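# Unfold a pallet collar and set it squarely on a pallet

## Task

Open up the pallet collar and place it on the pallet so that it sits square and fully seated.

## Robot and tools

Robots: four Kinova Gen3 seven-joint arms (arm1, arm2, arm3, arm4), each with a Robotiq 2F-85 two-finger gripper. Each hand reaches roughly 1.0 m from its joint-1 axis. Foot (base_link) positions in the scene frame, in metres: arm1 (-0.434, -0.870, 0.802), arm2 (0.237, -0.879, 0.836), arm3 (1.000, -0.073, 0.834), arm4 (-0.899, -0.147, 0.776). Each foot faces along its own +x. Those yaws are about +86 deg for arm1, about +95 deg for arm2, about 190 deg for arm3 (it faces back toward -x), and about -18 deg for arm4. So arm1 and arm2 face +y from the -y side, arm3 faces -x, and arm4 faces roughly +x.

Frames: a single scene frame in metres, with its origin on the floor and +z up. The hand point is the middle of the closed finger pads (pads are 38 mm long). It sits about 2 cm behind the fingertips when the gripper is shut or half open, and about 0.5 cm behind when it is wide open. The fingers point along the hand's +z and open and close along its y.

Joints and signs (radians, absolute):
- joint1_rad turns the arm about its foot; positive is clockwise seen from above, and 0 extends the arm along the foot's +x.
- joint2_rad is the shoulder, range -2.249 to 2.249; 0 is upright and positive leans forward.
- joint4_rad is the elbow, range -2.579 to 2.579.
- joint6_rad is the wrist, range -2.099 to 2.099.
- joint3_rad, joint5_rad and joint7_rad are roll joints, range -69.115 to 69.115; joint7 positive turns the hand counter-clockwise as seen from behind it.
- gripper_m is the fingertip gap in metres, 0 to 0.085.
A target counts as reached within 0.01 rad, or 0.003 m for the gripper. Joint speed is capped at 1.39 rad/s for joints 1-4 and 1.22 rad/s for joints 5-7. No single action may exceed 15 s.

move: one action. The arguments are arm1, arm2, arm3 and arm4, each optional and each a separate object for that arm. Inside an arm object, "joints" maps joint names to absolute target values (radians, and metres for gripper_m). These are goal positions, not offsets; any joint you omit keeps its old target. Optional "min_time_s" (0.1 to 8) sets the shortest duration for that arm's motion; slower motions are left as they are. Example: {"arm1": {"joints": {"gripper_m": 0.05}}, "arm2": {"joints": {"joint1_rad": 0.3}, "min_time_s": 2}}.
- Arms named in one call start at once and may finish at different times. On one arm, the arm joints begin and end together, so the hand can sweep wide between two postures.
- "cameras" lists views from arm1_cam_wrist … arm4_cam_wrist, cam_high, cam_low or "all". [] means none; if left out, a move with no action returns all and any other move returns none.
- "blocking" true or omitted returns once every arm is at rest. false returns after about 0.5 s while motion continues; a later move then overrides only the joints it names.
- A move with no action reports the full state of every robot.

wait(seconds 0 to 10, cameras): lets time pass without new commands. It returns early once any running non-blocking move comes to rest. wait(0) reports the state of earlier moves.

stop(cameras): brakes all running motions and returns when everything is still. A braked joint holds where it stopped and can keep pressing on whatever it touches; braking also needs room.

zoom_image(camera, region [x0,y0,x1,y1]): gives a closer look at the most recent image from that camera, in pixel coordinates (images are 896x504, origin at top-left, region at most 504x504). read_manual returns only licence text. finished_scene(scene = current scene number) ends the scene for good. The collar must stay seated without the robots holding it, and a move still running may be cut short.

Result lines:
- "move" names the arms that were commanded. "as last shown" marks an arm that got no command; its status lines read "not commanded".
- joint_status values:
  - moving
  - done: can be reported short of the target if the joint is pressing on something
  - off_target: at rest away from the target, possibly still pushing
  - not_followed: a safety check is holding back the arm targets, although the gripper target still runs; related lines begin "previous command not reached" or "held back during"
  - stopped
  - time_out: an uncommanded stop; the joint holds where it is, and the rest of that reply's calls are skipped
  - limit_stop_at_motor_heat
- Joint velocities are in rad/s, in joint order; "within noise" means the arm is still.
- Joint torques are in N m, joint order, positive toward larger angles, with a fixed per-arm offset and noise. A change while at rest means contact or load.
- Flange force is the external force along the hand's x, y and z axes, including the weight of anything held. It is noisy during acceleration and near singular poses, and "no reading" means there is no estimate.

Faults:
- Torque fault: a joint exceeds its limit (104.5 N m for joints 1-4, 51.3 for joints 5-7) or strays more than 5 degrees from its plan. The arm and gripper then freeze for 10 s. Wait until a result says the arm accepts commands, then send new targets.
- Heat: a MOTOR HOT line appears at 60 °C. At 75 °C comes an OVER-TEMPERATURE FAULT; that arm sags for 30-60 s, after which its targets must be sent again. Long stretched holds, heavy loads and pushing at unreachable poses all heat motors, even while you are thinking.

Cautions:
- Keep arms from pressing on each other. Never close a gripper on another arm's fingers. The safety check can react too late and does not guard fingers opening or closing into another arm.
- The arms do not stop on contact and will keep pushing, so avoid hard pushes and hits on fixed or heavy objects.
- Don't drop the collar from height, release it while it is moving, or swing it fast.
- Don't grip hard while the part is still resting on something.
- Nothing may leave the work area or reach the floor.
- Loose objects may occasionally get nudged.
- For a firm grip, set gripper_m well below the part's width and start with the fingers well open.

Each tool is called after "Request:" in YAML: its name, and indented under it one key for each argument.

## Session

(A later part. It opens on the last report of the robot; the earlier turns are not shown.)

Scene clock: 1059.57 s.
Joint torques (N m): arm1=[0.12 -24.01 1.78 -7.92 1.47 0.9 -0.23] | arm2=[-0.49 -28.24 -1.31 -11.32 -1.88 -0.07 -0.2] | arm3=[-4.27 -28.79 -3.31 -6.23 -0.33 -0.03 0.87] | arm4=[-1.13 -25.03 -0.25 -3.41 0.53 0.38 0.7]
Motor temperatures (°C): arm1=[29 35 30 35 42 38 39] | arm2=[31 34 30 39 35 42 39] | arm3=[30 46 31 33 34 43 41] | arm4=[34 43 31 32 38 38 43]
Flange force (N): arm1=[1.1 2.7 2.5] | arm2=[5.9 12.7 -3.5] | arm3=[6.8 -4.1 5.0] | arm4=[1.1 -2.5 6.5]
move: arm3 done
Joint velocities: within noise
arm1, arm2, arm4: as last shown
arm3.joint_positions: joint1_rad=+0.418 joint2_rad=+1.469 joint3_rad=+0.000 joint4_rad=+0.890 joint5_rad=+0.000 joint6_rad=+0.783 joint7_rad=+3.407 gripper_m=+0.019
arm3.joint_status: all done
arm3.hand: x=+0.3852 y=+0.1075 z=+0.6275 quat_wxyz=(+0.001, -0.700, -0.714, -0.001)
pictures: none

Request:
move:
  arm3: {"joints":{"gripper_m":0.04}}
  arm4: {"joints":{"gripper_m":0.04}}

Request:
move:
  arm3: {"joints":{"joint2_rad":1.229,"joint4_rad":1.0252,"joint6_rad":0.8875},"min_time_s":2}
  arm4: {"joints":{"joint2_rad":0.9157,"joint4_rad":1.6057,"joint6_rad":0.6201},"min_time_s":2}
  arm1: {"joints":{"joint1_rad":-0.208,"joint2_rad":0.4966,"joint4_rad":1.2195,"joint5_rad":0,"joint6_rad":1.4256,"joint7_rad":-0.1386},"min_time_s":3}
  arm2: {"joints":{"joint1_rad":0.4906,"joint2_rad":0.6686,"joint4_rad":1.0289,"joint5_rad":0,"joint6_rad":1.4441,"joint7_rad":3.536},"min_time_s":3}
  cameras: ["arm1_cam_wrist","arm2_cam_wrist","cam_low"]

Request:
zoom_image:
  camera: "arm1_cam_wrist"
  region: [500, 360, 660, 504]

Request:
zoom_image:
  camera: "arm2_cam_wrist"
  region: [220, 370, 380, 504]

Request:
zoom_image:
  camera: "cam_low"
  region: [360, 220, 610, 330]

Scene clock: 1074.30 s.
Joint torques (N m): arm1=[0.07 -24.03 1.72 -7.91 1.4 0.93 -0.21] | arm2=[-0.5 -28.26 -1.32 -11.31 -1.87 -0.08 -0.19] | arm3=[1.07 -27.97 -0.44 -5.63 0.08 0.39 0.44] | arm4=[0.63 -22.53 1.08 -2.82 -0.06 0.07 -0.16]
Motor temperatures (°C): arm1=[29 35 30 35 42 38 39] | arm2=[31 34 30 39 35 42 39] | arm3=[30 45 31 33 34 43 41] | arm4=[34 43 31 32 38 38 43]
Flange force (N): arm1=[1.3 2.4 2.7] | arm2=[5.8 12.5 -3.5] | arm3=[-0.6 -6.4 4.4] | arm4=[-0.7 -2.9 1.3]
move: arm3 done; arm4 done
Joint velocities: within noise
arm1, arm2: as last shown
arm3.joint_positions: joint1_rad=+0.418 joint2_rad=+1.470 joint3_rad=+0.000 joint4_rad=+0.890 joint5_rad=+0.000 joint6_rad=+0.783 joint7_rad=+3.407 gripper_m=+0.040
arm3.joint_status: all done
arm3.hand: x=+0.3852 y=+0.1075 z=+0.6275 quat_wxyz=(+0.000, -0.700, -0.714, -0.001)
arm4.joint_positions: joint1_rad=-0.511 joint2_rad=+1.173 joint3_rad=+0.000 joint4_rad=+1.548 joint5_rad=+0.000 joint6_rad=+0.421 joint7_rad=+2.961 gripper_m=+0.040
arm4.joint_status: all done
arm4.hand: x=-0.3896 y=-0.0705 z=+0.6194 quat_wxyz=(+0.008, +0.714, -0.700, +0.001)
pictures: none

Scene clock: 1077.60 s.
Joint torques (N m): arm1=[0.09 -20.34 0.25 -9.41 0.1 -0.11 -0.2] | arm2=[-0.51 -22.18 0.4 -11.11 -0.02 -0.14 -0.17] | arm3=[1.07 -27.53 -0.45 -6.24 0.09 0.39 0.46] | arm4=[0.6 -21.51 1.07 -4.37 -0.02 0.12 -0.16]
Motor temperatures (°C): arm1=[29 35 30 35 42 38 39] | arm2=[31 34 30 39 35 42 39] | arm3=[30 45 31 33 34 43 41] | arm4=[34 43 31 32 38 38 43]
Flange force (N): arm1=[0.3 2.9 1.8] | arm2=[-2.8 8.3 5.8] | arm3=[-0.6 -6.3 3.2] | arm4=[-0.6 -3.0 0.6]
move: arm1 done; arm2 done; arm3 done; arm4 done
Joint velocities: within noise
arm1.joint_positions: joint1_rad=-0.208 joint2_rad=+0.497 joint3_rad=+0.000 joint4_rad=+1.220 joint5_rad=+0.000 joint6_rad=+1.426 joint7_rad=-0.139 gripper_m=+0.085
arm1.joint_status: all done
arm1.hand: x=-0.4778 y=-0.3615 z=+1.1034 quat_wxyz=(+0.005, +0.000, -1.000, -0.003)
arm2.joint_positions: joint1_rad=+0.491 joint2_rad=+0.669 joint3_rad=+0.000 joint4_rad=+1.029 joint5_rad=+0.000 joint6_rad=+1.444 joint7_rad=+3.536 gripper_m=+0.065
arm2.joint_status: all done
arm2.hand: x=+0.4815 y=-0.3606 z=+1.0997 quat_wxyz=(-0.001, +1.000, +0.000, -0.004)
arm3.joint_positions: joint1_rad=+0.418 joint2_rad=+1.229 joint3_rad=+0.000 joint4_rad=+1.025 joint5_rad=+0.000 joint6_rad=+0.887 joint7_rad=+3.407 gripper_m=+0.040
arm3.joint_status: all done
arm3.hand: x=+0.3852 y=+0.1072 z=+0.7504 quat_wxyz=(+0.000, -0.700, -0.714, -0.001)
arm4.joint_positions: joint1_rad=-0.511 joint2_rad=+0.916 joint3_rad=+0.000 joint4_rad=+1.606 joint5_rad=+0.000 joint6_rad=+0.620 joint7_rad=+2.961 gripper_m=+0.040
arm4.joint_status: all done
arm4.hand: x=-0.3884 y=-0.0690 z=+0.7439 quat_wxyz=(+0.008, +0.714, -0.700, +0.001)

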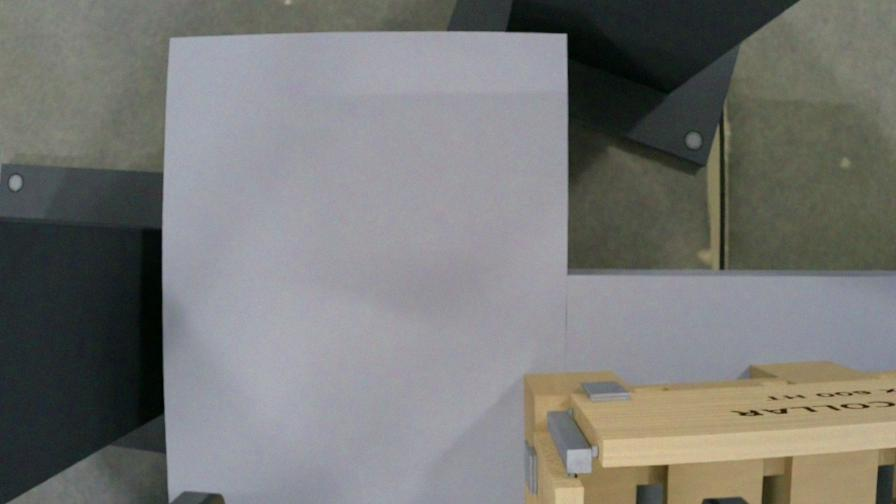

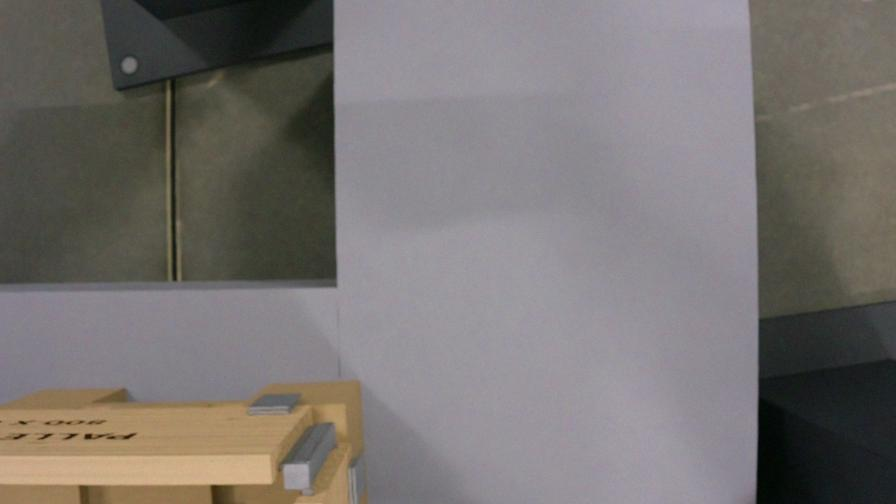

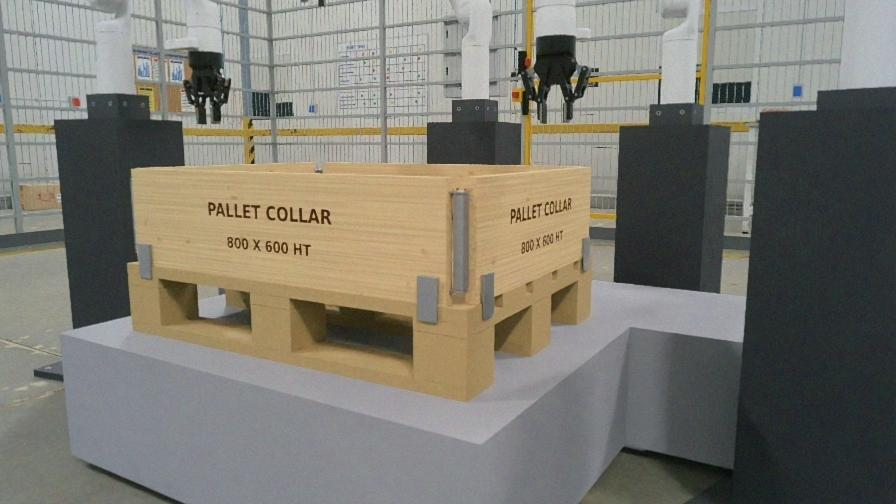

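Scaled by 3.150 from the camera's image (finer frame: 1280x720).

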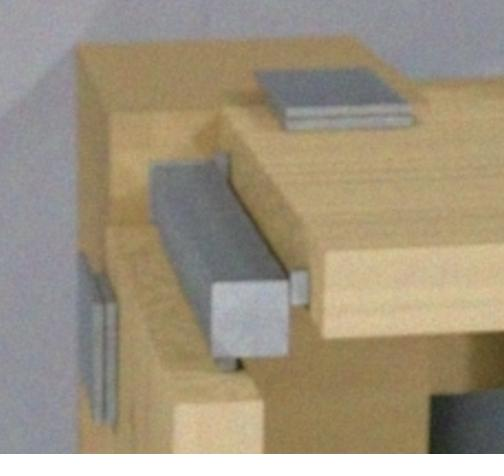

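Scaled by 3.150 from the camera's image (finer frame: 1280x720).

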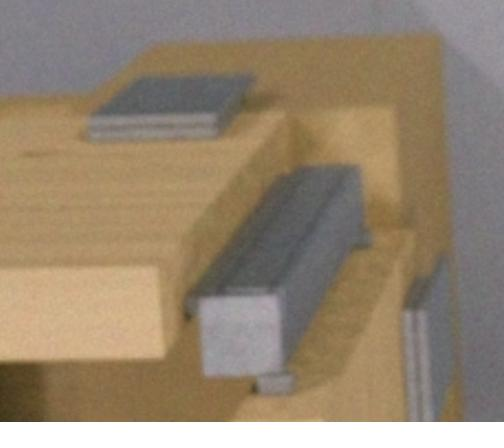

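Scaled by 2.016 from the camera's image (finer frame: 1280x720).

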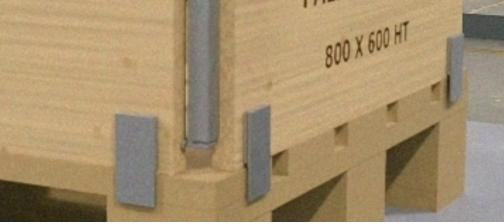

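Request:
finished_scene:
  scene: 2

The scene is finished: the task was done.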